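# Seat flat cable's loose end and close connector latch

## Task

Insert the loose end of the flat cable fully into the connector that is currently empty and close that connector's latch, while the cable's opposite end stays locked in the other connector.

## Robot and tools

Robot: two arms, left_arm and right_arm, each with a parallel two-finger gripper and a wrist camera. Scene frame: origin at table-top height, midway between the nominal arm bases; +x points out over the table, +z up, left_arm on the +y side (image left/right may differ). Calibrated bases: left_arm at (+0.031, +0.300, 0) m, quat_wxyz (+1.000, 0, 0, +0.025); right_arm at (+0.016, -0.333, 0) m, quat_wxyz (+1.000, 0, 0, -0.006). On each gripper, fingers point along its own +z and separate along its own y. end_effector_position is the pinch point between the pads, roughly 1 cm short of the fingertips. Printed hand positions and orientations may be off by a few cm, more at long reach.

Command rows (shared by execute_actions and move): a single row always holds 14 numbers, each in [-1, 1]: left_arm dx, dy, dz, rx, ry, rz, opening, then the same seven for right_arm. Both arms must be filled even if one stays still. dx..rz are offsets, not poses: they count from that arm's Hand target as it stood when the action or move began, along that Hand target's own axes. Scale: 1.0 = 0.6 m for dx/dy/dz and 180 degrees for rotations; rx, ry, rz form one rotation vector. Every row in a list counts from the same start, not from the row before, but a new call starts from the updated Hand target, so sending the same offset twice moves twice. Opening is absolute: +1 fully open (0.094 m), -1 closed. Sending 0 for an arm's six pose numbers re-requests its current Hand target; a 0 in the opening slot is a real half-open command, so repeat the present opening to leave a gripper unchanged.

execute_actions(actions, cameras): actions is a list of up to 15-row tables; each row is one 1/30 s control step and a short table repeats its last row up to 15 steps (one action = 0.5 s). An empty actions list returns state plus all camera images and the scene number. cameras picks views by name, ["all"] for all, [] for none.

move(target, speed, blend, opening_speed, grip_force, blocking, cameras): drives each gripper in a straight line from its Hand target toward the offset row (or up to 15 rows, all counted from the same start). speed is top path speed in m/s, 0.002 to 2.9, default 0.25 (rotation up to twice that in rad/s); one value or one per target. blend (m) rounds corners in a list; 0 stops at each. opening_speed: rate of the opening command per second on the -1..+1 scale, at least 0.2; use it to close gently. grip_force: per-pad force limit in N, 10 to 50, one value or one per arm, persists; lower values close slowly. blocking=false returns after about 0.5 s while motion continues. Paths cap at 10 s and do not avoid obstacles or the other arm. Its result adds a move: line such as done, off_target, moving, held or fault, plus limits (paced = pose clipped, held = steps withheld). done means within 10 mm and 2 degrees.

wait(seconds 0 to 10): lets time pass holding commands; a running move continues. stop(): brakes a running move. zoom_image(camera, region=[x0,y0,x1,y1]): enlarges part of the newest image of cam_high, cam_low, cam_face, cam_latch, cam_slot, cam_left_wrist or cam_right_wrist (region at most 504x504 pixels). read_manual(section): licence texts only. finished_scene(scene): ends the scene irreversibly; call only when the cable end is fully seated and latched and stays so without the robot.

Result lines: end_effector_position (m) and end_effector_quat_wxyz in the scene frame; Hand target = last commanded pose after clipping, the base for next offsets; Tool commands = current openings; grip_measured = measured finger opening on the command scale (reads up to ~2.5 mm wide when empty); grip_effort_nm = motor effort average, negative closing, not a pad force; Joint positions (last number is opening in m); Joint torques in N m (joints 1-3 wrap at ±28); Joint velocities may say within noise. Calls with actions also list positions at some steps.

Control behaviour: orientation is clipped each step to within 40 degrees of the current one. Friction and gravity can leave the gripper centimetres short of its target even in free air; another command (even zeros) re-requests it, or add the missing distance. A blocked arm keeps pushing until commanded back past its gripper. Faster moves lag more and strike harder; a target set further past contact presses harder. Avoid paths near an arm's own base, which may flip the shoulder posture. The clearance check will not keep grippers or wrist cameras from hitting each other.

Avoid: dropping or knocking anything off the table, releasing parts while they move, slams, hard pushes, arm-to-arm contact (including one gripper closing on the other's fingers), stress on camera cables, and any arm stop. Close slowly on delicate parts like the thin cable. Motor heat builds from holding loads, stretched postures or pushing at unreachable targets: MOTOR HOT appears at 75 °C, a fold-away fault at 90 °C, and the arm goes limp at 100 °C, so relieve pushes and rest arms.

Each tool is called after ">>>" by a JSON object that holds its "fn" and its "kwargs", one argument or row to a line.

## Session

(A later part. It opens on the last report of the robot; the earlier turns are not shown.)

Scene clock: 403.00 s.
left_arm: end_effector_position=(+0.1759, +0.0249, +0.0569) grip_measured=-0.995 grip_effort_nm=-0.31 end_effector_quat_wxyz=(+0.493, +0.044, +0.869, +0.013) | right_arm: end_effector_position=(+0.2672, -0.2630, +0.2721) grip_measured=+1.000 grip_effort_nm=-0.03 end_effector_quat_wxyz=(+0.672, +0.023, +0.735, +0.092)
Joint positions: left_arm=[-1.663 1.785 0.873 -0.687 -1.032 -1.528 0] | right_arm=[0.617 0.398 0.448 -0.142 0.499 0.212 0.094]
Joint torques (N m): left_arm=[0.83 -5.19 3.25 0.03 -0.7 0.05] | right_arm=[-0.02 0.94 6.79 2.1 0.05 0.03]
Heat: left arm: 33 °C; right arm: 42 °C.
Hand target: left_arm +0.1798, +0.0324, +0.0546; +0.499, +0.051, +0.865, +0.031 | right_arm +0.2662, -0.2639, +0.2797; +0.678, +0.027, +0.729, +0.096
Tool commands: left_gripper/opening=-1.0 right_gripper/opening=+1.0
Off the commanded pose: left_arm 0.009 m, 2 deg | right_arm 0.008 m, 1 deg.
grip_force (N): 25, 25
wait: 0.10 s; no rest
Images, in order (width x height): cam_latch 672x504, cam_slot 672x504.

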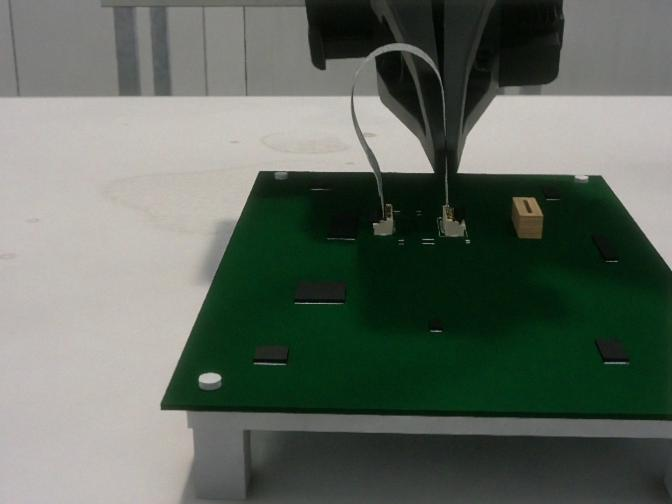

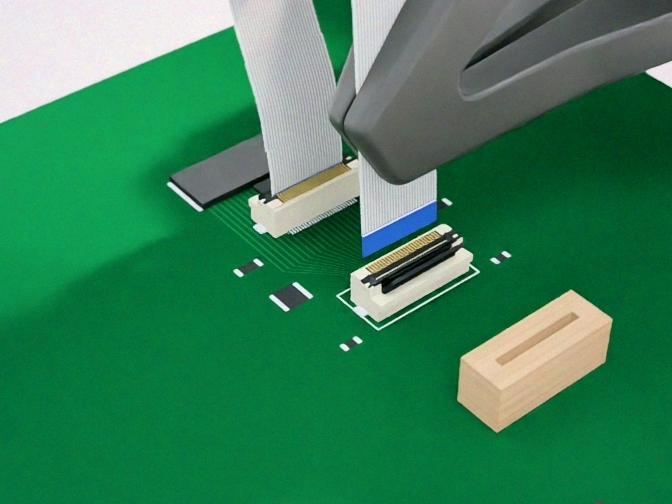

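>>> {"fn": "move", "kwargs": {
  "target": [0.0000,0.0031,0,-0.0018,0.0002,0.0031,-1,0,0,0,0,0,0,1],
  "speed": 0.02
}}

>>> {"fn": "wait", "kwargs": {
  "seconds": 0.1,
  "cameras": ["cam_latch","cam_slot"]
}}

>>> {"fn": "zoom_image", "kwargs": {
  "camera": "cam_latch",
  "region": [400, 150, 520, 250]
}}

>>> {"fn": "zoom_image", "kwargs": {
  "camera": "cam_slot",
  "region": [340, 210, 480, 330]
}}

Scene clock: 407.30 s.
left_arm: end_effector_position=(+0.1760, +0.0267, +0.0569) grip_measured=-0.995 grip_effort_nm=-0.31 end_effector_quat_wxyz=(+0.493, +0.047, +0.868, +0.018) | right_arm: end_effector_position=(+0.2672, -0.2630, +0.2721) grip_measured=+1.000 grip_effort_nm=-0.03 end_effector_quat_wxyz=(+0.672, +0.023, +0.735, +0.092)
Joint positions: left_arm=[-1.663 1.785 0.873 -0.698 -1.032 -1.527 0] | right_arm=[0.617 0.398 0.448 -0.142 0.499 0.212 0.094]
Joint torques (N m): left_arm=[0.87 -5.26 3.19 0.04 -0.67 0.08] | right_arm=[0.03 0.94 6.9 2.12 0 0]
Heat: left arm: 32 °C; right arm: 42 °C.
Hand target: left_arm +0.1799, +0.0342, +0.0548; +0.498, +0.054, +0.865, +0.036 | right_arm +0.2662, -0.2639, +0.2797; +0.678, +0.027, +0.729, +0.096
Off the commanded pose: left_arm 0.009 m, 2 deg | right_arm 0.008 m, 1 deg.
grip_force (N): 25, 25
move: done

Scene clock: 407.40 s.
left_arm: end_effector_position=(+0.1760, +0.0268, +0.0570) grip_measured=-0.995 grip_effort_nm=-0.31 end_effector_quat_wxyz=(+0.493, +0.047, +0.868, +0.018) | right_arm: end_effector_position=(+0.2672, -0.2630, +0.2721) grip_measured=+1.000 grip_effort_nm=-0.03 end_effector_quat_wxyz=(+0.672, +0.023, +0.735, +0.092)
Joint positions: left_arm=[-1.663 1.785 0.873 -0.698 -1.032 -1.527 0] | right_arm=[0.617 0.398 0.448 -0.142 0.499 0.212 0.094]
Joint torques (N m): left_arm=[0.84 -5.23 3.22 0.01 -0.7 0.08] | right_arm=[-0.01 1.11 6.93 2.13 0.01 -0.01]
Heat: left arm: 32 °C; right arm: 42 °C.
Hand target: left_arm +0.1799, +0.0342, +0.0548; +0.498, +0.054, +0.865, +0.036 | right_arm +0.2662, -0.2639, +0.2797; +0.678, +0.027, +0.729, +0.096
Tool commands: left_gripper/opening=-1.0 right_gripper/opening=+1.0
Off the commanded pose: left_arm 0.009 m, 2 deg | right_arm 0.008 m, 1 deg.
grip_force (N): 25, 25
wait: 0.10 s; no rest
Images, in order (width x height): cam_latch 672x504, cam_slot 672x504.

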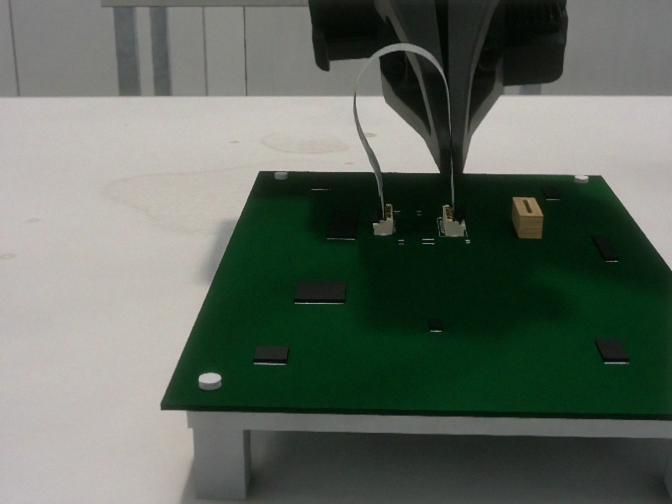

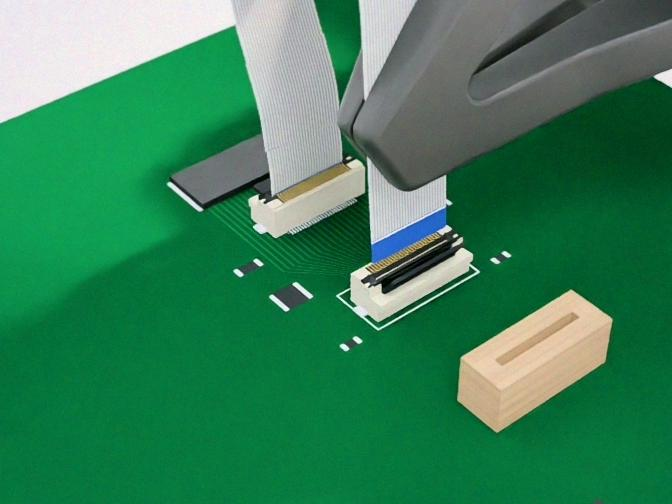

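Scaled by 4.200.

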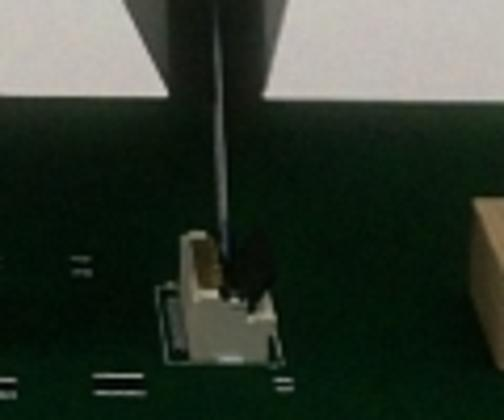

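Scaled by 3.600.

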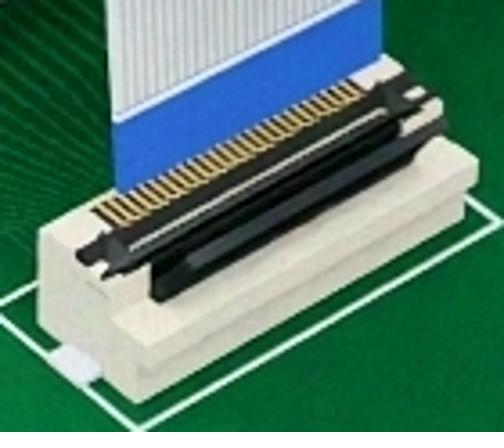

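>>> {"fn": "move", "kwargs": {
  "target": [0.0073,-0.0057,0.0053,0.0016,-0.0002,-0.0027,-1,0,0,0,0,0,0,1],
  "speed": 0.02
}}

>>> {"fn": "wait", "kwargs": {
  "seconds": 0.1,
  "cameras": ["cam_latch","cam_slot"]
}}

>>> {"fn": "zoom_image", "kwargs": {
  "camera": "cam_latch",
  "region": [400, 150, 520, 250]
}}

>>> {"fn": "zoom_image", "kwargs": {
  "camera": "cam_slot",
  "region": [340, 210, 480, 330]
}}

Scene clock: 418.93 s.
left_arm: end_effector_position=(+0.1760, +0.0269, +0.0538) grip_measured=-0.995 grip_effort_nm=-0.31 end_effector_quat_wxyz=(+0.493, +0.048, +0.868, +0.019) | right_arm: end_effector_position=(+0.2672, -0.2630, +0.2721) grip_measured=+1.000 grip_effort_nm=-0.03 end_effector_quat_wxyz=(+0.672, +0.023, +0.735, +0.092)
Joint positions: left_arm=[-1.663 1.794 0.868 -0.686 -1.032 -1.525 0] | right_arm=[0.617 0.398 0.448 -0.142 0.499 0.212 0.094]
Joint torques (N m): left_arm=[0.95 -4.57 3.17 0.23 -0.7 0.06] | right_arm=[-0.03 1.1 6.82 2.08 0.01 -0.01]
Heat: left arm: 32 °C; right arm: 42 °C.
Hand target: left_arm +0.1803, +0.0314, +0.0490; +0.499, +0.051, +0.865, +0.032 | right_arm +0.2662, -0.2639, +0.2797; +0.678, +0.027, +0.729, +0.096
Off the commanded pose: left_arm 0.008 m, 2 deg | right_arm 0.008 m, 1 deg.
grip_force (N): 25, 25
move: done

Scene clock: 419.03 s.
left_arm: end_effector_position=(+0.1760, +0.0269, +0.0538) grip_measured=-0.995 grip_effort_nm=-0.31 end_effector_quat_wxyz=(+0.493, +0.048, +0.868, +0.019) | right_arm: end_effector_position=(+0.2672, -0.2630, +0.2721) grip_measured=+1.000 grip_effort_nm=-0.03 end_effector_quat_wxyz=(+0.672, +0.023, +0.735, +0.092)
Joint positions: left_arm=[-1.663 1.794 0.868 -0.686 -1.032 -1.525 0] | right_arm=[0.617 0.398 0.448 -0.142 0.499 0.212 0.094]
Joint torques (N m): left_arm=[0.99 -4.57 3.21 0.22 -0.69 0.07] | right_arm=[0.14 1.07 6.71 2.11 -0.01 -0.02]
Heat: left arm: 32 °C; right arm: 42 °C.
Hand target: left_arm +0.1803, +0.0314, +0.0490; +0.499, +0.051, +0.865, +0.032 | right_arm +0.2662, -0.2639, +0.2797; +0.678, +0.027, +0.729, +0.096
Tool commands: left_gripper/opening=-1.0 right_gripper/opening=+1.0
Off the commanded pose: left_arm 0.008 m, 2 deg | right_arm 0.008 m, 1 deg.
grip_force (N): 25, 25
wait: 0.10 s; no rest
Images, in order (width x height): cam_latch 672x504, cam_slot 672x504.

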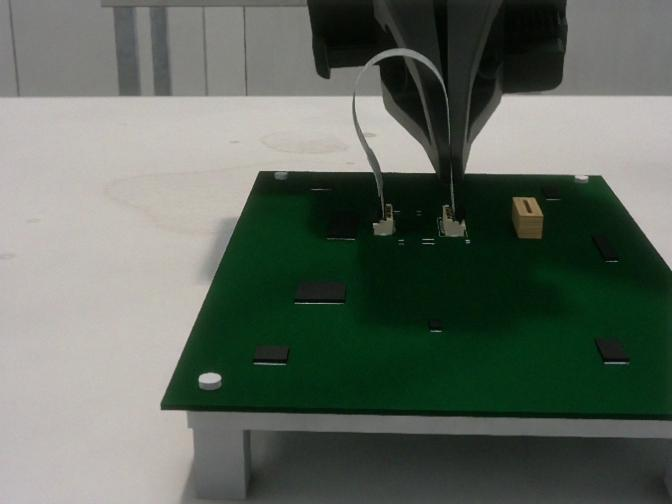

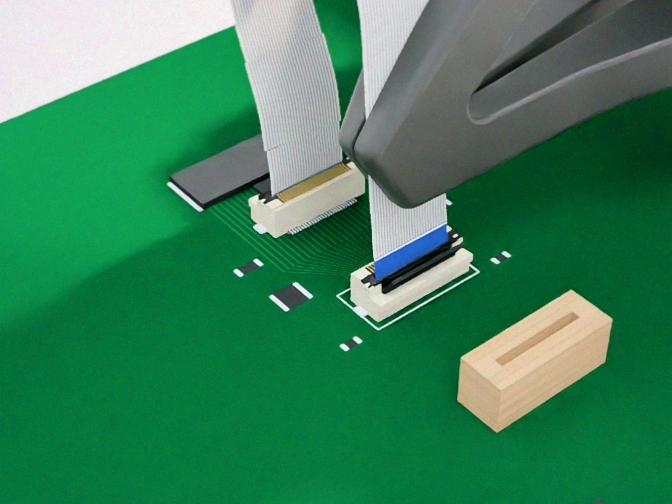

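Scaled by 4.200.

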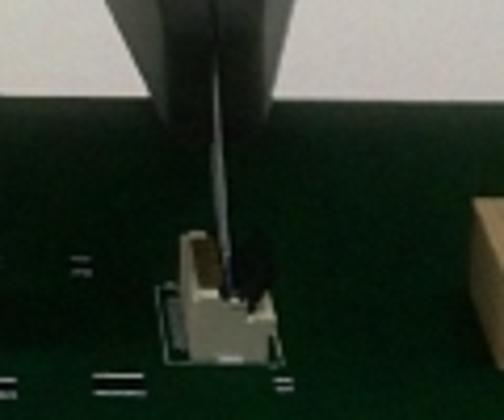

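Scaled by 3.600.

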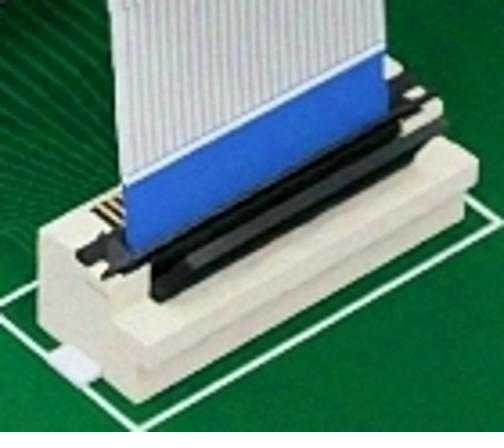

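>>> {"fn": "zoom_image", "kwargs": {
  "camera": "cam_slot",
  "region": [345, 250, 405, 310]
}}

>>> {"fn": "zoom_image", "kwargs": {
  "camera": "cam_slot",
  "region": [425, 215, 475, 265]
}}

>>> {"fn": "zoom_image", "kwargs": {
  "camera": "cam_latch",
  "region": [430, 190, 480, 240]
}}

>>> {"fn": "zoom_image", "kwargs": {
  "camera": "cam_slot",
  "region": [245, 150, 375, 240]
}}

>>> {"fn": "zoom_image", "kwargs": {
  "camera": "cam_latch",
  "region": [360, 190, 410, 240]
}}

Scaled by 8.400.

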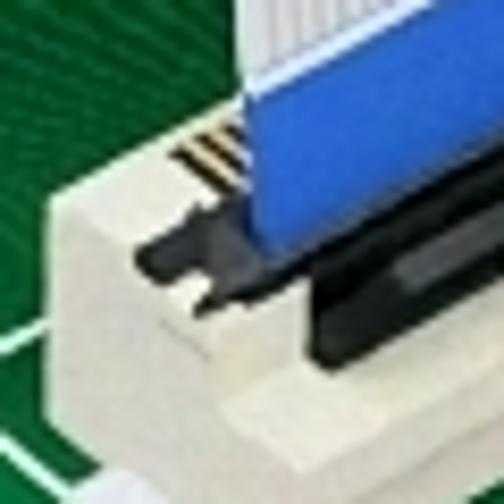

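Scaled by 10.080.

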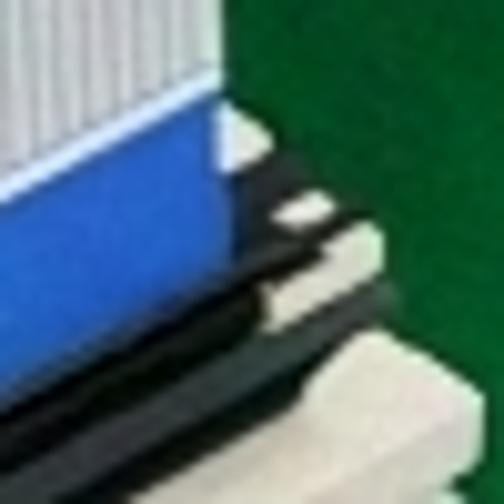

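Scaled by 10.080.

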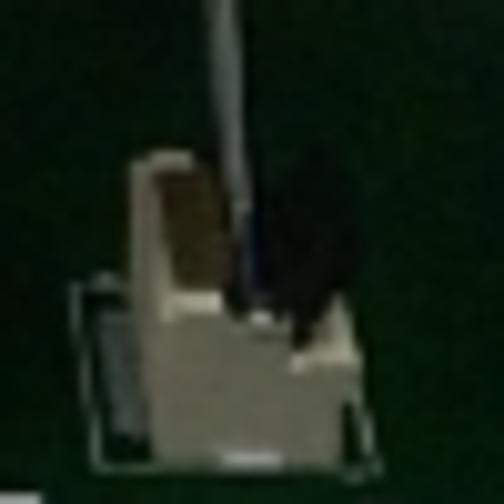

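Scaled by 3.877.

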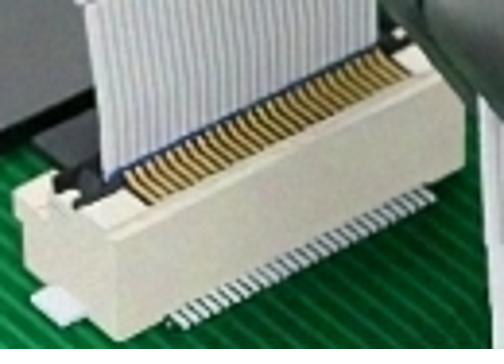

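Scaled by 10.080.

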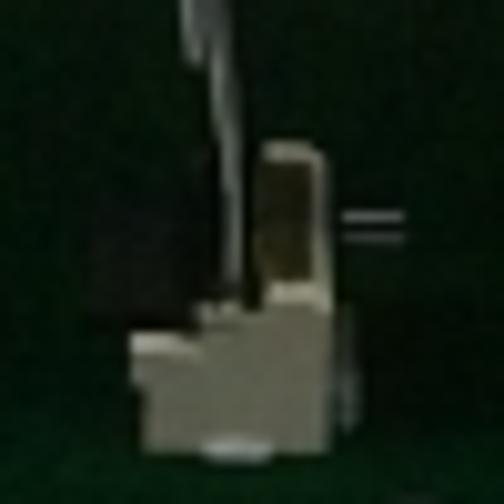

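>>> {"fn": "move", "kwargs": {
  "target": [0.0072,-0.0023,0.0006,0.0005,0,-0.0008,-1,0,0,0,0,0,0,1],
  "speed": 0.02
}}

>>> {"fn": "wait", "kwargs": {
  "seconds": 0.1,
  "cameras": ["cam_latch","cam_slot"]
}}

>>> {"fn": "zoom_image", "kwargs": {
  "camera": "cam_latch",
  "region": [400, 150, 520, 250]
}}

>>> {"fn": "zoom_image", "kwargs": {
  "camera": "cam_slot",
  "region": [340, 210, 480, 330]
}}

Scene clock: 443.43 s.
left_arm: end_effector_position=(+0.1762, +0.0271, +0.0511) grip_measured=-0.995 grip_effort_nm=-0.31 end_effector_quat_wxyz=(+0.494, +0.050, +0.868, +0.023) | right_arm: end_effector_position=(+0.2672, -0.2630, +0.2721) grip_measured=+1.000 grip_effort_nm=-0.03 end_effector_quat_wxyz=(+0.672, +0.023, +0.735, +0.092)
Joint positions: left_arm=[-1.663 1.806 0.868 -0.682 -1.035 -1.525 0] | right_arm=[0.617 0.398 0.448 -0.142 0.499 0.212 0.094]
Joint torques (N m): left_arm=[0.31 -4.42 3.1 0.26 -0.67 -0.09] | right_arm=[0.14 1.07 6.82 2.12 0.02 -0.06]
Heat: left arm: 31 °C; right arm: 42 °C.
Hand target: left_arm +0.1784, +0.0306, +0.0450; +0.499, +0.051, +0.865, +0.030 | right_arm +0.2662, -0.2639, +0.2797; +0.678, +0.027, +0.729, +0.096
Off the commanded pose: left_arm 0.007 m, 1 deg | right_arm 0.008 m, 1 deg.
grip_force (N): 25, 25
move: done

Scene clock: 443.53 s.
left_arm: end_effector_position=(+0.1762, +0.0271, +0.0511) grip_measured=-0.995 grip_effort_nm=-0.31 end_effector_quat_wxyz=(+0.494, +0.050, +0.868, +0.023) | right_arm: end_effector_position=(+0.2672, -0.2630, +0.2721) grip_measured=+1.000 grip_effort_nm=-0.03 end_effector_quat_wxyz=(+0.672, +0.023, +0.735, +0.092)
Joint positions: left_arm=[-1.663 1.806 0.868 -0.682 -1.035 -1.525 0] | right_arm=[0.617 0.398 0.448 -0.142 0.499 0.212 0.094]
Joint torques (N m): left_arm=[0.31 -4.44 3 0.25 -0.67 -0.08] | right_arm=[0.09 0.92 6.87 2.08 0 -0.03]
Heat: left arm: 31 °C; right arm: 42 °C.
Hand target: left_arm +0.1784, +0.0306, +0.0450; +0.499, +0.051, +0.865, +0.030 | right_arm +0.2662, -0.2639, +0.2797; +0.678, +0.027, +0.729, +0.096
Tool commands: left_gripper/opening=-1.0 right_gripper/opening=+1.0
Off the commanded pose: left_arm 0.007 m, 1 deg | right_arm 0.008 m, 1 deg.
grip_force (N): 25, 25
wait: 0.10 s; no rest
Images, in order (width x height): cam_latch 672x504, cam_slot 672x504.

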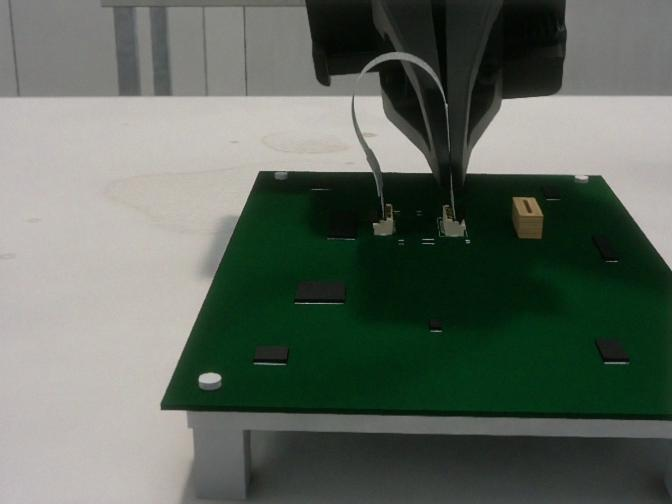

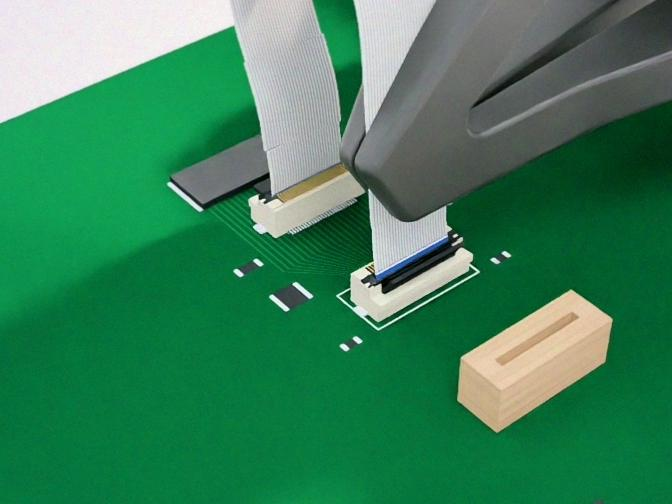

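Scaled by 4.200.

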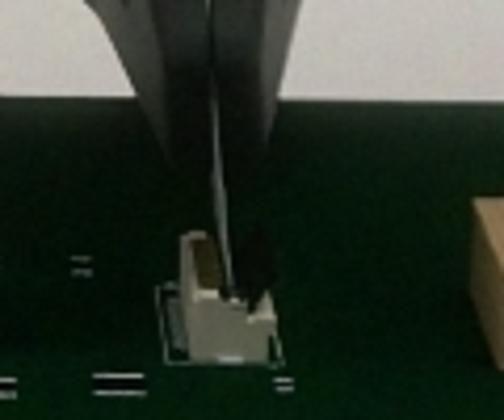

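Scaled by 3.600.

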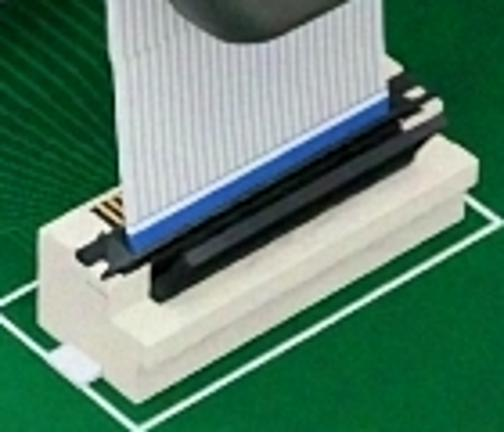

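>>> {"fn": "move", "kwargs": {
  "target": [0.0036,-0.0010,0.0021,0.0003,0,-0.0005,-1,0,0,0,0,0,0,1],
  "speed": 0.02
}}

>>> {"fn": "wait", "kwargs": {
  "seconds": 0.1,
  "cameras": ["cam_latch","cam_slot","cam_face"]
}}

>>> {"fn": "zoom_image", "kwargs": {
  "camera": "cam_latch",
  "region": [400, 150, 520, 250]
}}

>>> {"fn": "zoom_image", "kwargs": {
  "camera": "cam_slot",
  "region": [340, 210, 480, 330]
}}

Scene clock: 448.43 s.
left_arm: end_effector_position=(+0.1768, +0.0271, +0.0508) grip_measured=-0.995 grip_effort_nm=-0.31 end_effector_quat_wxyz=(+0.497, +0.051, +0.866, +0.024) | right_arm: end_effector_position=(+0.2672, -0.2630, +0.2721) grip_measured=+1.000 grip_effort_nm=-0.03 end_effector_quat_wxyz=(+0.672, +0.023, +0.735, +0.092)
Joint positions: left_arm=[-1.663 1.811 0.868 -0.681 -1.04 -1.525 0] | right_arm=[0.617 0.398 0.448 -0.142 0.499 0.212 0.094]
Joint torques (N m): left_arm=[0.29 -4.25 2.73 0.33 -0.58 -0.11] | right_arm=[-0.03 0.95 6.91 2.12 0.01 -0.01]
Heat: left arm: 31 °C; right arm: 42 °C.
Hand target: left_arm +0.1784, +0.0302, +0.0424; +0.498, +0.050, +0.865, +0.030 | right_arm +0.2662, -0.2639, +0.2797; +0.678, +0.027, +0.729, +0.096
Off the commanded pose: left_arm 0.009 m, 1 deg | right_arm 0.008 m, 1 deg.
grip_force (N): 25, 25
move: done

Scene clock: 448.53 s.
left_arm: end_effector_position=(+0.1768, +0.0271, +0.0508) grip_measured=-0.995 grip_effort_nm=-0.31 end_effector_quat_wxyz=(+0.497, +0.051, +0.866, +0.024) | right_arm: end_effector_position=(+0.2672, -0.2630, +0.2721) grip_measured=+1.000 grip_effort_nm=-0.03 end_effector_quat_wxyz=(+0.672, +0.023, +0.735, +0.092)
Joint positions: left_arm=[-1.663 1.811 0.868 -0.681 -1.04 -1.525 0] | right_arm=[0.617 0.398 0.448 -0.142 0.499 0.212 0.094]
Joint torques (N m): left_arm=[0.32 -4.25 2.71 0.35 -0.6 -0.1] | right_arm=[0.02 0.99 6.9 2.11 -0.01 0]
Heat: left arm: 31 °C; right arm: 42 °C.
Hand target: left_arm +0.1784, +0.0302, +0.0424; +0.498, +0.050, +0.865, +0.030 | right_arm +0.2662, -0.2639, +0.2797; +0.678, +0.027, +0.729, +0.096
Tool commands: left_gripper/opening=-1.0 right_gripper/opening=+1.0
Off the commanded pose: left_arm 0.009 m, 1 deg | right_arm 0.008 m, 1 deg.
grip_force (N): 25, 25
wait: 0.10 s; no rest
Images, in order (width x height): cam_face 672x504, cam_latch 672x504, cam_slot 672x504.

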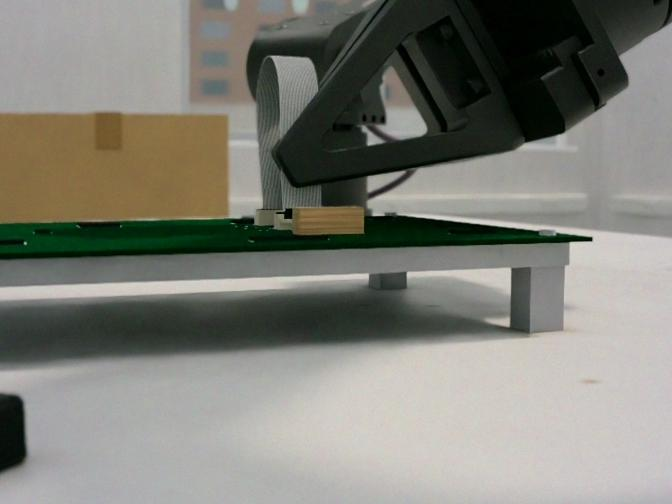

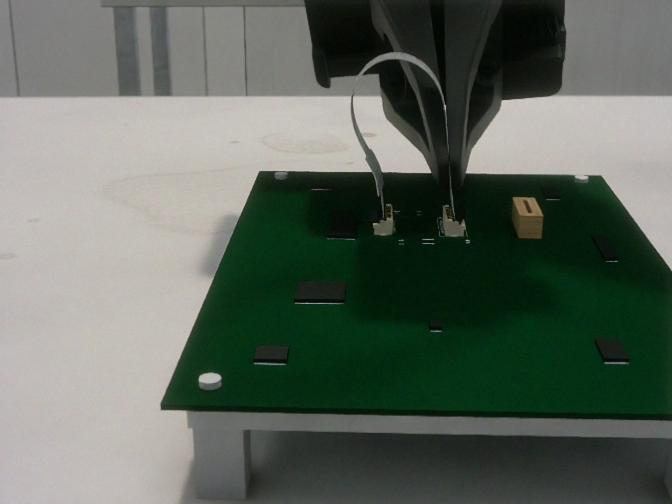

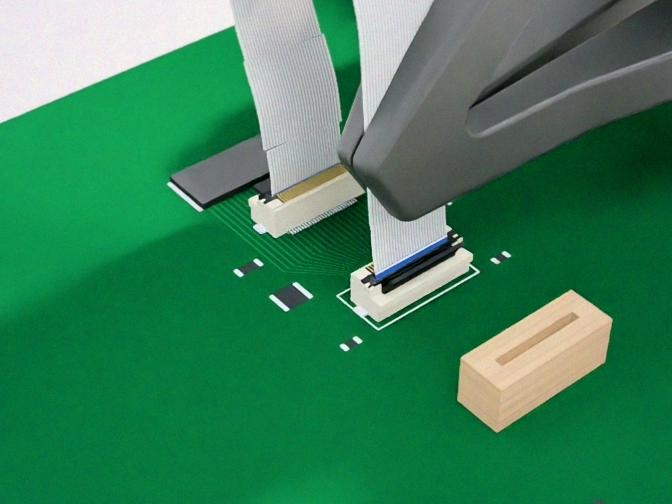

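Scaled by 4.200.

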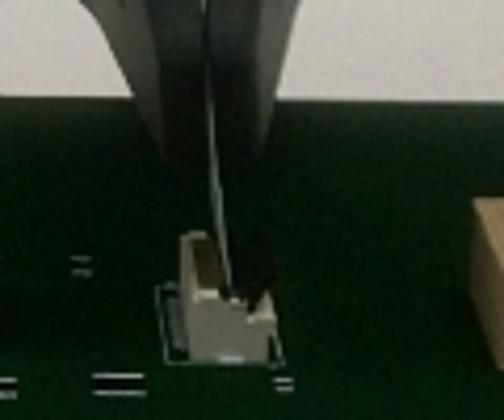

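Scaled by 3.600.

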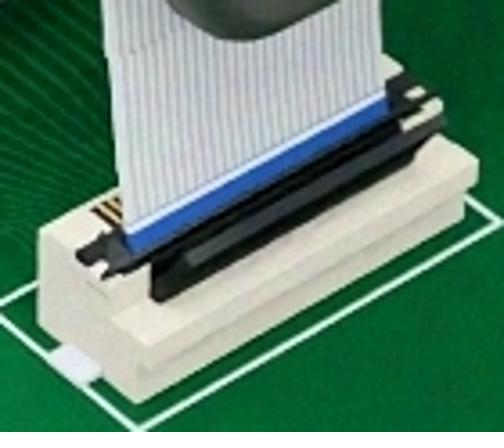

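>>> {"fn": "move", "kwargs": {
  "target": [0.0058,-0.0010,0.0034,0,0,0,-1,0,0,0,0,0,0,1],
  "speed": 0.02
}}

>>> {"fn": "wait", "kwargs": {
  "seconds": 0.1,
  "cameras": ["cam_latch","cam_slot"]
}}

>>> {"fn": "zoom_image", "kwargs": {
  "camera": "cam_latch",
  "region": [400, 150, 520, 250]
}}

>>> {"fn": "zoom_image", "kwargs": {
  "camera": "cam_slot",
  "region": [340, 210, 480, 330]
}}

Scene clock: 455.20 s.
left_arm: end_effector_position=(+0.1768, +0.0271, +0.0505) grip_measured=-0.995 grip_effort_nm=-0.31 end_effector_quat_wxyz=(+0.501, +0.052, +0.864, +0.024) | right_arm: end_effector_position=(+0.2672, -0.2630, +0.2721) grip_measured=+1.000 grip_effort_nm=-0.03 end_effector_quat_wxyz=(+0.672, +0.023, +0.735, +0.092)
Joint positions: left_arm=[-1.665 1.815 0.865 -0.675 -1.049 -1.525 0] | right_arm=[0.617 0.398 0.448 -0.142 0.499 0.212 0.094]
Joint torques (N m): left_arm=[0.5 -3.77 2.56 0.42 -0.5 -0.11] | right_arm=[-0.05 0.96 6.9 2.11 0.06 0]
Heat: left arm: 31 °C; right arm: 42 °C.
Hand target: left_arm +0.1783, +0.0301, +0.0383; +0.498, +0.050, +0.865, +0.030 | right_arm +0.2662, -0.2639, +0.2797; +0.678, +0.027, +0.729, +0.096
Off the commanded pose: left_arm 0.013 m, 1 deg | right_arm 0.008 m, 1 deg.
grip_force (N): 25, 25
move: off_target (left_arm)

Scene clock: 455.30 s.
left_arm: end_effector_position=(+0.1768, +0.0271, +0.0505) grip_measured=-0.995 grip_effort_nm=-0.31 end_effector_quat_wxyz=(+0.501, +0.052, +0.864, +0.024) | right_arm: end_effector_position=(+0.2672, -0.2630, +0.2721) grip_measured=+1.000 grip_effort_nm=-0.03 end_effector_quat_wxyz=(+0.672, +0.023, +0.735, +0.092)
Joint positions: left_arm=[-1.665 1.815 0.865 -0.675 -1.049 -1.525 0] | right_arm=[0.617 0.398 0.448 -0.142 0.499 0.212 0.094]
Joint torques (N m): left_arm=[0.51 -3.78 2.56 0.42 -0.49 -0.11] | right_arm=[0.02 1.1 6.89 2.07 0.04 0.01]
Heat: left arm: 31 °C; right arm: 42 °C.
Hand target: left_arm +0.1783, +0.0301, +0.0383; +0.498, +0.050, +0.865, +0.030 | right_arm +0.2662, -0.2639, +0.2797; +0.678, +0.027, +0.729, +0.096
Tool commands: left_gripper/opening=-1.0 right_gripper/opening=+1.0
Off the commanded pose: left_arm 0.013 m, 1 deg | right_arm 0.008 m, 1 deg.
grip_force (N): 25, 25
wait: 0.10 s; no rest
Images, in order (width x height): cam_latch 672x504, cam_slot 672x504.

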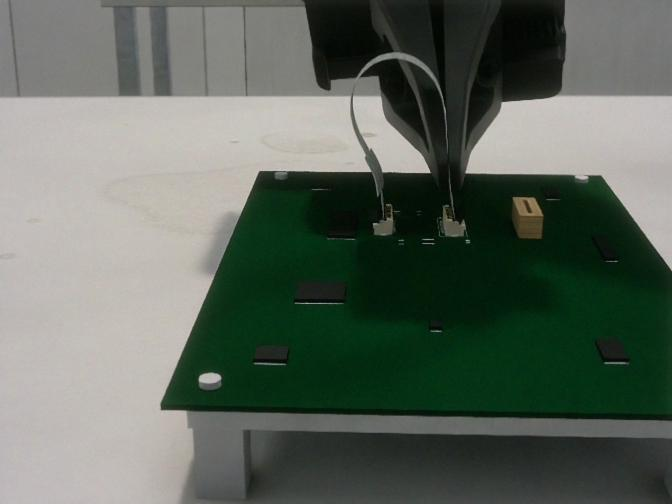

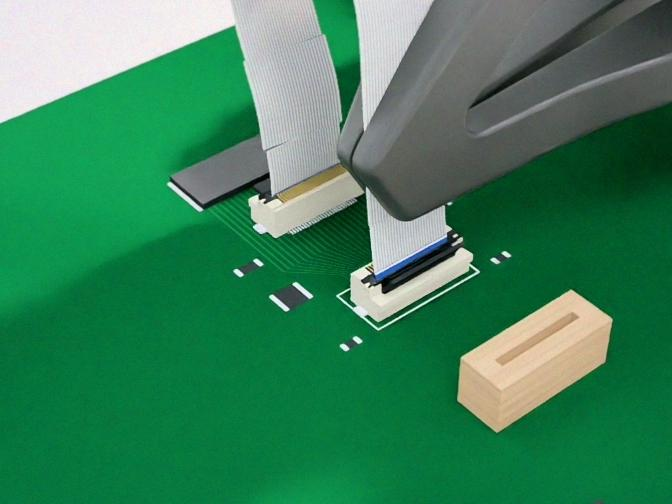

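Scaled by 4.200.

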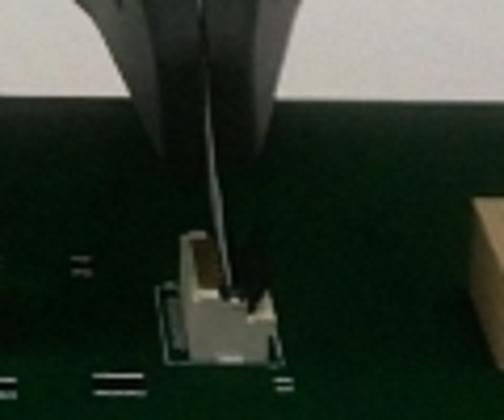

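Scaled by 3.600.

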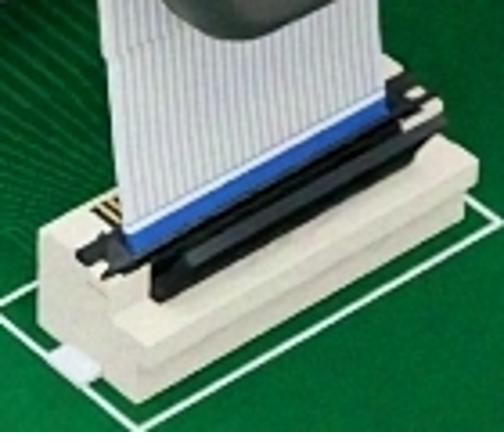

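>>> {"fn": "move", "kwargs": {
  "target": [0,0.0085,0,-0.0047,0.0005,0.0083,-1,0,0,0,0,0,0,1],
  "speed": 0.03
}}

>>> {"fn": "wait", "kwargs": {
  "seconds": 0.1,
  "cameras": ["cam_latch","cam_slot"]
}}

>>> {"fn": "zoom_image", "kwargs": {
  "camera": "cam_latch",
  "region": [400, 150, 520, 250]
}}

>>> {"fn": "zoom_image", "kwargs": {
  "camera": "cam_slot",
  "region": [340, 210, 480, 330]
}}

Scene clock: 464.37 s.
left_arm: end_effector_position=(+0.1769, +0.0272, +0.0505) grip_measured=-0.995 grip_effort_nm=-0.31 end_effector_quat_wxyz=(+0.501, +0.053, +0.864, +0.025) | right_arm: end_effector_position=(+0.2672, -0.2630, +0.2721) grip_measured=+1.000 grip_effort_nm=-0.03 end_effector_quat_wxyz=(+0.672, +0.023, +0.735, +0.092)
Joint positions: left_arm=[-1.665 1.815 0.865 -0.676 -1.049 -1.525 0] | right_arm=[0.617 0.398 0.448 -0.142 0.499 0.212 0.094]
Joint torques (N m): left_arm=[0.62 -3.89 2.45 0.16 -0.48 -0.07] | right_arm=[0.08 1.1 6.91 2.08 0.03 0.01]
Heat: left arm: 31 °C; right arm: 42 °C.
Hand target: left_arm +0.1786, +0.0351, +0.0388; +0.498, +0.058, +0.864, +0.043 | right_arm +0.2662, -0.2639, +0.2797; +0.678, +0.027, +0.729, +0.096
Off the commanded pose: left_arm 0.014 m, 2 deg | right_arm 0.008 m, 1 deg.
grip_force (N): 25, 25
move: off_target (left_arm)

Scene clock: 464.47 s.
left_arm: end_effector_position=(+0.1769, +0.0272, +0.0505) grip_measured=-0.995 grip_effort_nm=-0.31 end_effector_quat_wxyz=(+0.501, +0.053, +0.864, +0.025) | right_arm: end_effector_position=(+0.2672, -0.2630, +0.2721) grip_measured=+1.000 grip_effort_nm=-0.03 end_effector_quat_wxyz=(+0.672, +0.023, +0.735, +0.092)
Joint positions: left_arm=[-1.665 1.815 0.865 -0.676 -1.049 -1.525 0] | right_arm=[0.617 0.398 0.448 -0.142 0.499 0.212 0.094]
Joint torques (N m): left_arm=[0.62 -3.88 2.45 0.16 -0.49 -0.08] | right_arm=[0.06 1.02 6.82 2.1 0.03 -0.01]
Heat: left arm: 31 °C; right arm: 42 °C.
Hand target: left_arm +0.1786, +0.0351, +0.0388; +0.498, +0.058, +0.864, +0.043 | right_arm +0.2662, -0.2639, +0.2797; +0.678, +0.027, +0.729, +0.096
Tool commands: left_gripper/opening=-1.0 right_gripper/opening=+1.0
Off the commanded pose: left_arm 0.014 m, 2 deg | right_arm 0.008 m, 1 deg.
grip_force (N): 25, 25
wait: 0.10 s; no rest
Images, in order (width x height): cam_latch 672x504, cam_slot 672x504.

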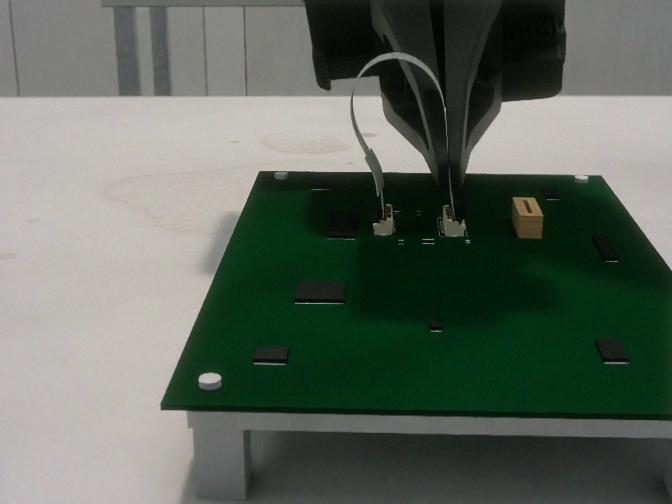

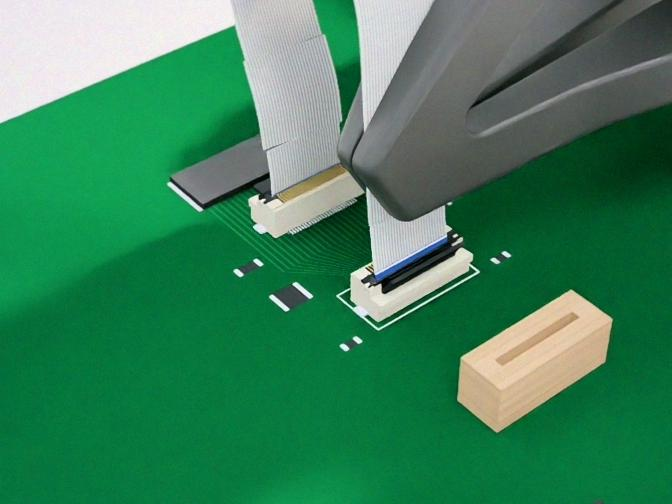

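Scaled by 4.200.

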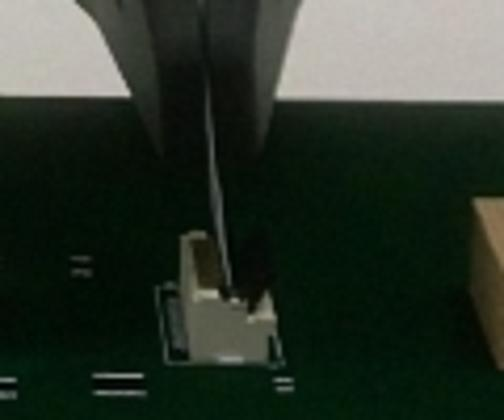

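Scaled by 3.600.

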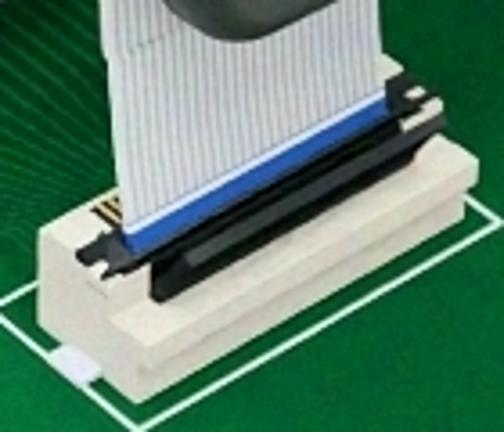

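>>> {"fn": "move", "kwargs": {
  "target": [0.0048,0.0052,0.0025,-0.0032,0.0003,0.0055,-1,0,0,0,0,0,0,1],
  "speed": 0.03
}}

>>> {"fn": "wait", "kwargs": {
  "seconds": 0.1,
  "cameras": ["cam_latch","cam_slot"]
}}

>>> {"fn": "zoom_image", "kwargs": {
  "camera": "cam_latch",
  "region": [400, 150, 520, 250]
}}

>>> {"fn": "zoom_image", "kwargs": {
  "camera": "cam_slot",
  "region": [340, 210, 480, 330]
}}

Scene clock: 468.53 s.
left_arm: end_effector_position=(+0.1771, +0.0285, +0.0497) grip_measured=-0.995 grip_effort_nm=-0.31 end_effector_quat_wxyz=(+0.503, +0.055, +0.862, +0.028) | right_arm: end_effector_position=(+0.2672, -0.2630, +0.2721) grip_measured=+1.000 grip_effort_nm=-0.03 end_effector_quat_wxyz=(+0.672, +0.023, +0.735, +0.092)
Joint positions: left_arm=[-1.666 1.819 0.862 -0.677 -1.054 -1.525 0] | right_arm=[0.617 0.398 0.448 -0.142 0.499 0.212 0.094]
Joint torques (N m): left_arm=[0.69 -3.7 2.22 0.11 -0.42 -0.08] | right_arm=[0.03 1.07 6.83 2.12 0.02 -0.02]
Heat: left arm: 31 °C; right arm: 42 °C.
Hand target: left_arm +0.1787, +0.0386, +0.0360; +0.497, +0.063, +0.864, +0.051 | right_arm +0.2662, -0.2639, +0.2797; +0.678, +0.027, +0.729, +0.096
Off the commanded pose: left_arm 0.017 m, 3 deg | right_arm 0.008 m, 1 deg.
grip_force (N): 25, 25
move: off_target (left_arm)

Scene clock: 468.63 s.
left_arm: end_effector_position=(+0.1771, +0.0285, +0.0497) grip_measured=-0.995 grip_effort_nm=-0.31 end_effector_quat_wxyz=(+0.503, +0.055, +0.862, +0.028) | right_arm: end_effector_position=(+0.2672, -0.2630, +0.2721) grip_measured=+1.000 grip_effort_nm=-0.03 end_effector_quat_wxyz=(+0.672, +0.023, +0.735, +0.092)
Joint positions: left_arm=[-1.666 1.819 0.862 -0.677 -1.054 -1.525 0] | right_arm=[0.617 0.398 0.448 -0.142 0.499 0.212 0.094]
Joint torques (N m): left_arm=[0.73 -3.69 2.3 0.1 -0.43 -0.08] | right_arm=[0.01 0.98 6.87 2.1 0.04 0.01]
Heat: left arm: 31 °C; right arm: 42 °C.
Hand target: left_arm +0.1787, +0.0386, +0.0360; +0.497, +0.063, +0.864, +0.051 | right_arm +0.2662, -0.2639, +0.2797; +0.678, +0.027, +0.729, +0.096
Tool commands: left_gripper/opening=-1.0 right_gripper/opening=+1.0
Off the commanded pose: left_arm 0.017 m, 3 deg | right_arm 0.008 m, 1 deg.
grip_force (N): 25, 25
wait: 0.10 s; no rest
Images, in order (width x height): cam_latch 672x504, cam_slot 672x504.

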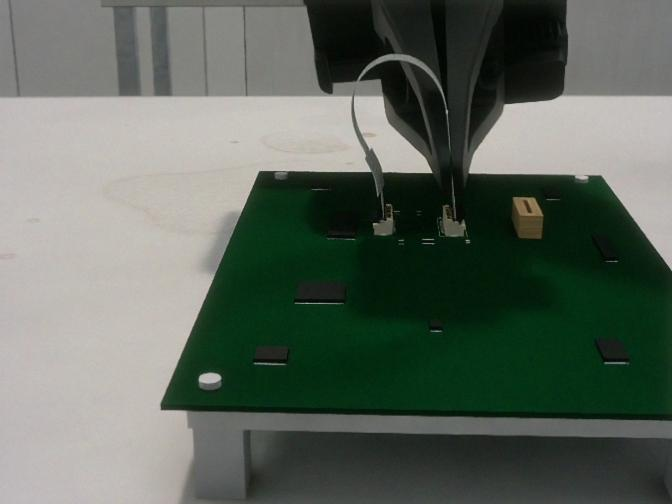

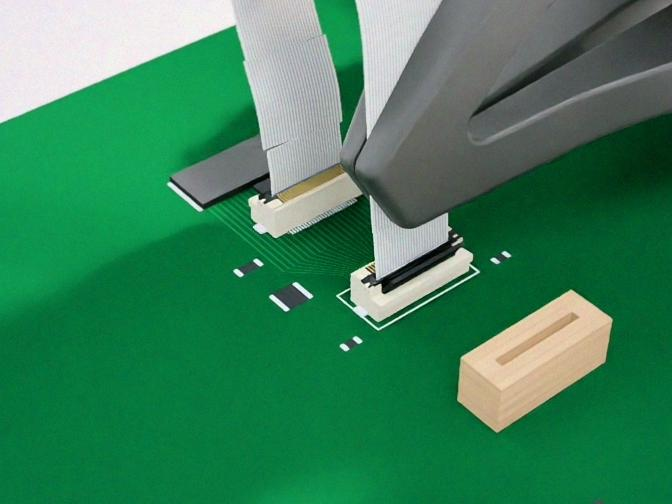

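Scaled by 4.200.

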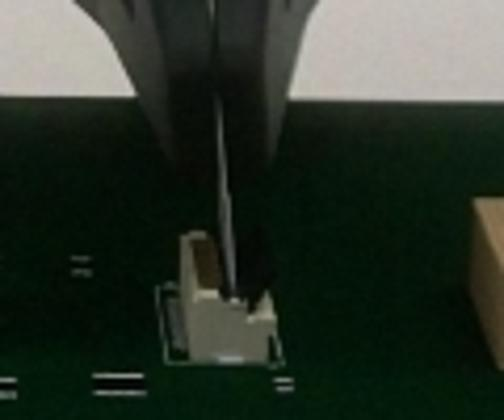

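Scaled by 3.600.

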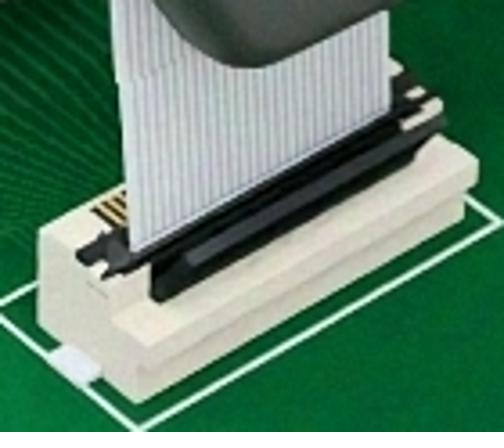

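>>> {"fn": "move", "kwargs": {
  "target": [
    [-0.0058,0,-0.0034,0,0,0,-1,0,0,0,0,0,0,1],
    [-0.0058,0,-0.0034,0,0,0,-0.6,0,0,0,0,0,0,1]
  ],
  "speed": 0.03,
  "cameras": ["cam_latch","cam_slot","cam_face"]
}}

>>> {"fn": "zoom_image", "kwargs": {
  "camera": "cam_latch",
  "region": [400, 150, 520, 250]
}}

>>> {"fn": "zoom_image", "kwargs": {
  "camera": "cam_slot",
  "region": [340, 210, 480, 330]
}}

Scene clock: 477.37 s.
left_arm: end_effector_position=(+0.1753, +0.0310, +0.0434) grip_measured=-0.602 grip_effort_nm=0.05 end_effector_quat_wxyz=(+0.492, +0.058, +0.868, +0.034) | right_arm: end_effector_position=(+0.2672, -0.2630, +0.2721) grip_measured=+1.000 grip_effort_nm=-0.03 end_effector_quat_wxyz=(+0.672, +0.023, +0.735, +0.092)
Joint positions: left_arm=[-1.665 1.828 0.858 -0.679 -1.031 -1.525 0.019] | right_arm=[0.617 0.398 0.448 -0.142 0.499 0.212 0.094]
Joint torques (N m): left_arm=[0.66 -4.82 3.11 -0.03 -0.7 -0.05] | right_arm=[0.03 0.95 6.91 2.09 0.01 0.03]
Heat: left arm: 31 °C; right arm: 42 °C.
Hand target: left_arm +0.1787, +0.0380, +0.0401; +0.497, +0.063, +0.864, +0.051 | right_arm +0.2662, -0.2639, +0.2797; +0.678, +0.027, +0.729, +0.096
Off the commanded pose: left_arm 0.008 m, 2 deg | right_arm 0.008 m, 1 deg.
grip_force (N): 25, 25
move: done; target 2's new opening was sent with left_arm's hand 0.014 m and 3 deg from that target
Images, in order (width x height): cam_face 672x504, cam_latch 672x504, cam_slot 672x504.

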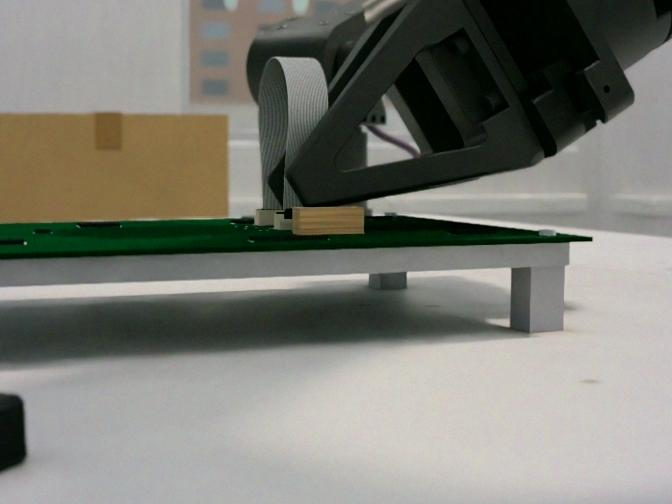

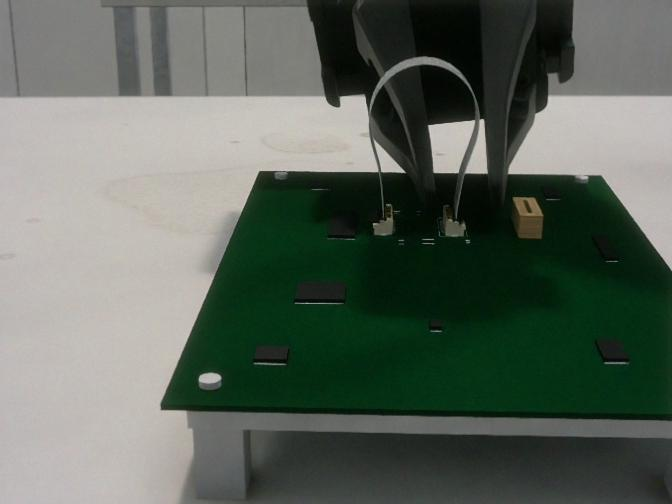

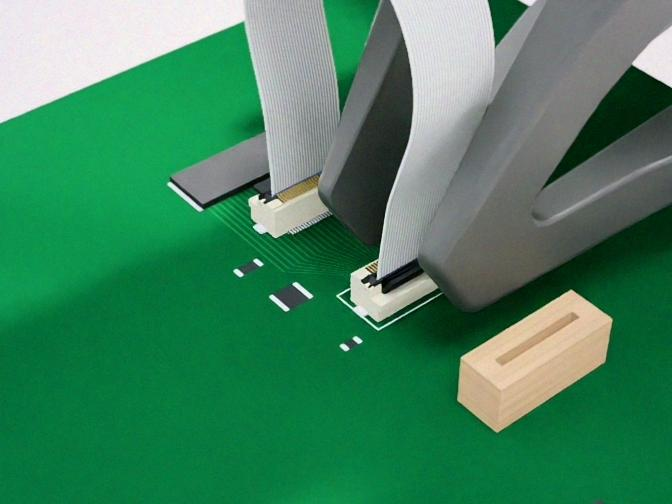

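Scaled by 4.200.

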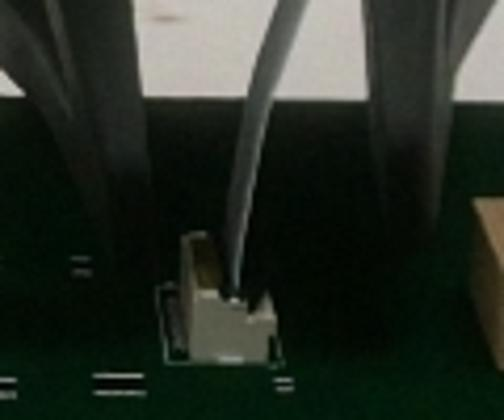

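Scaled by 3.600.

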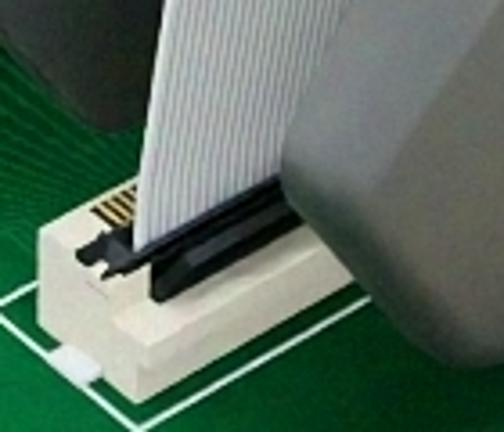

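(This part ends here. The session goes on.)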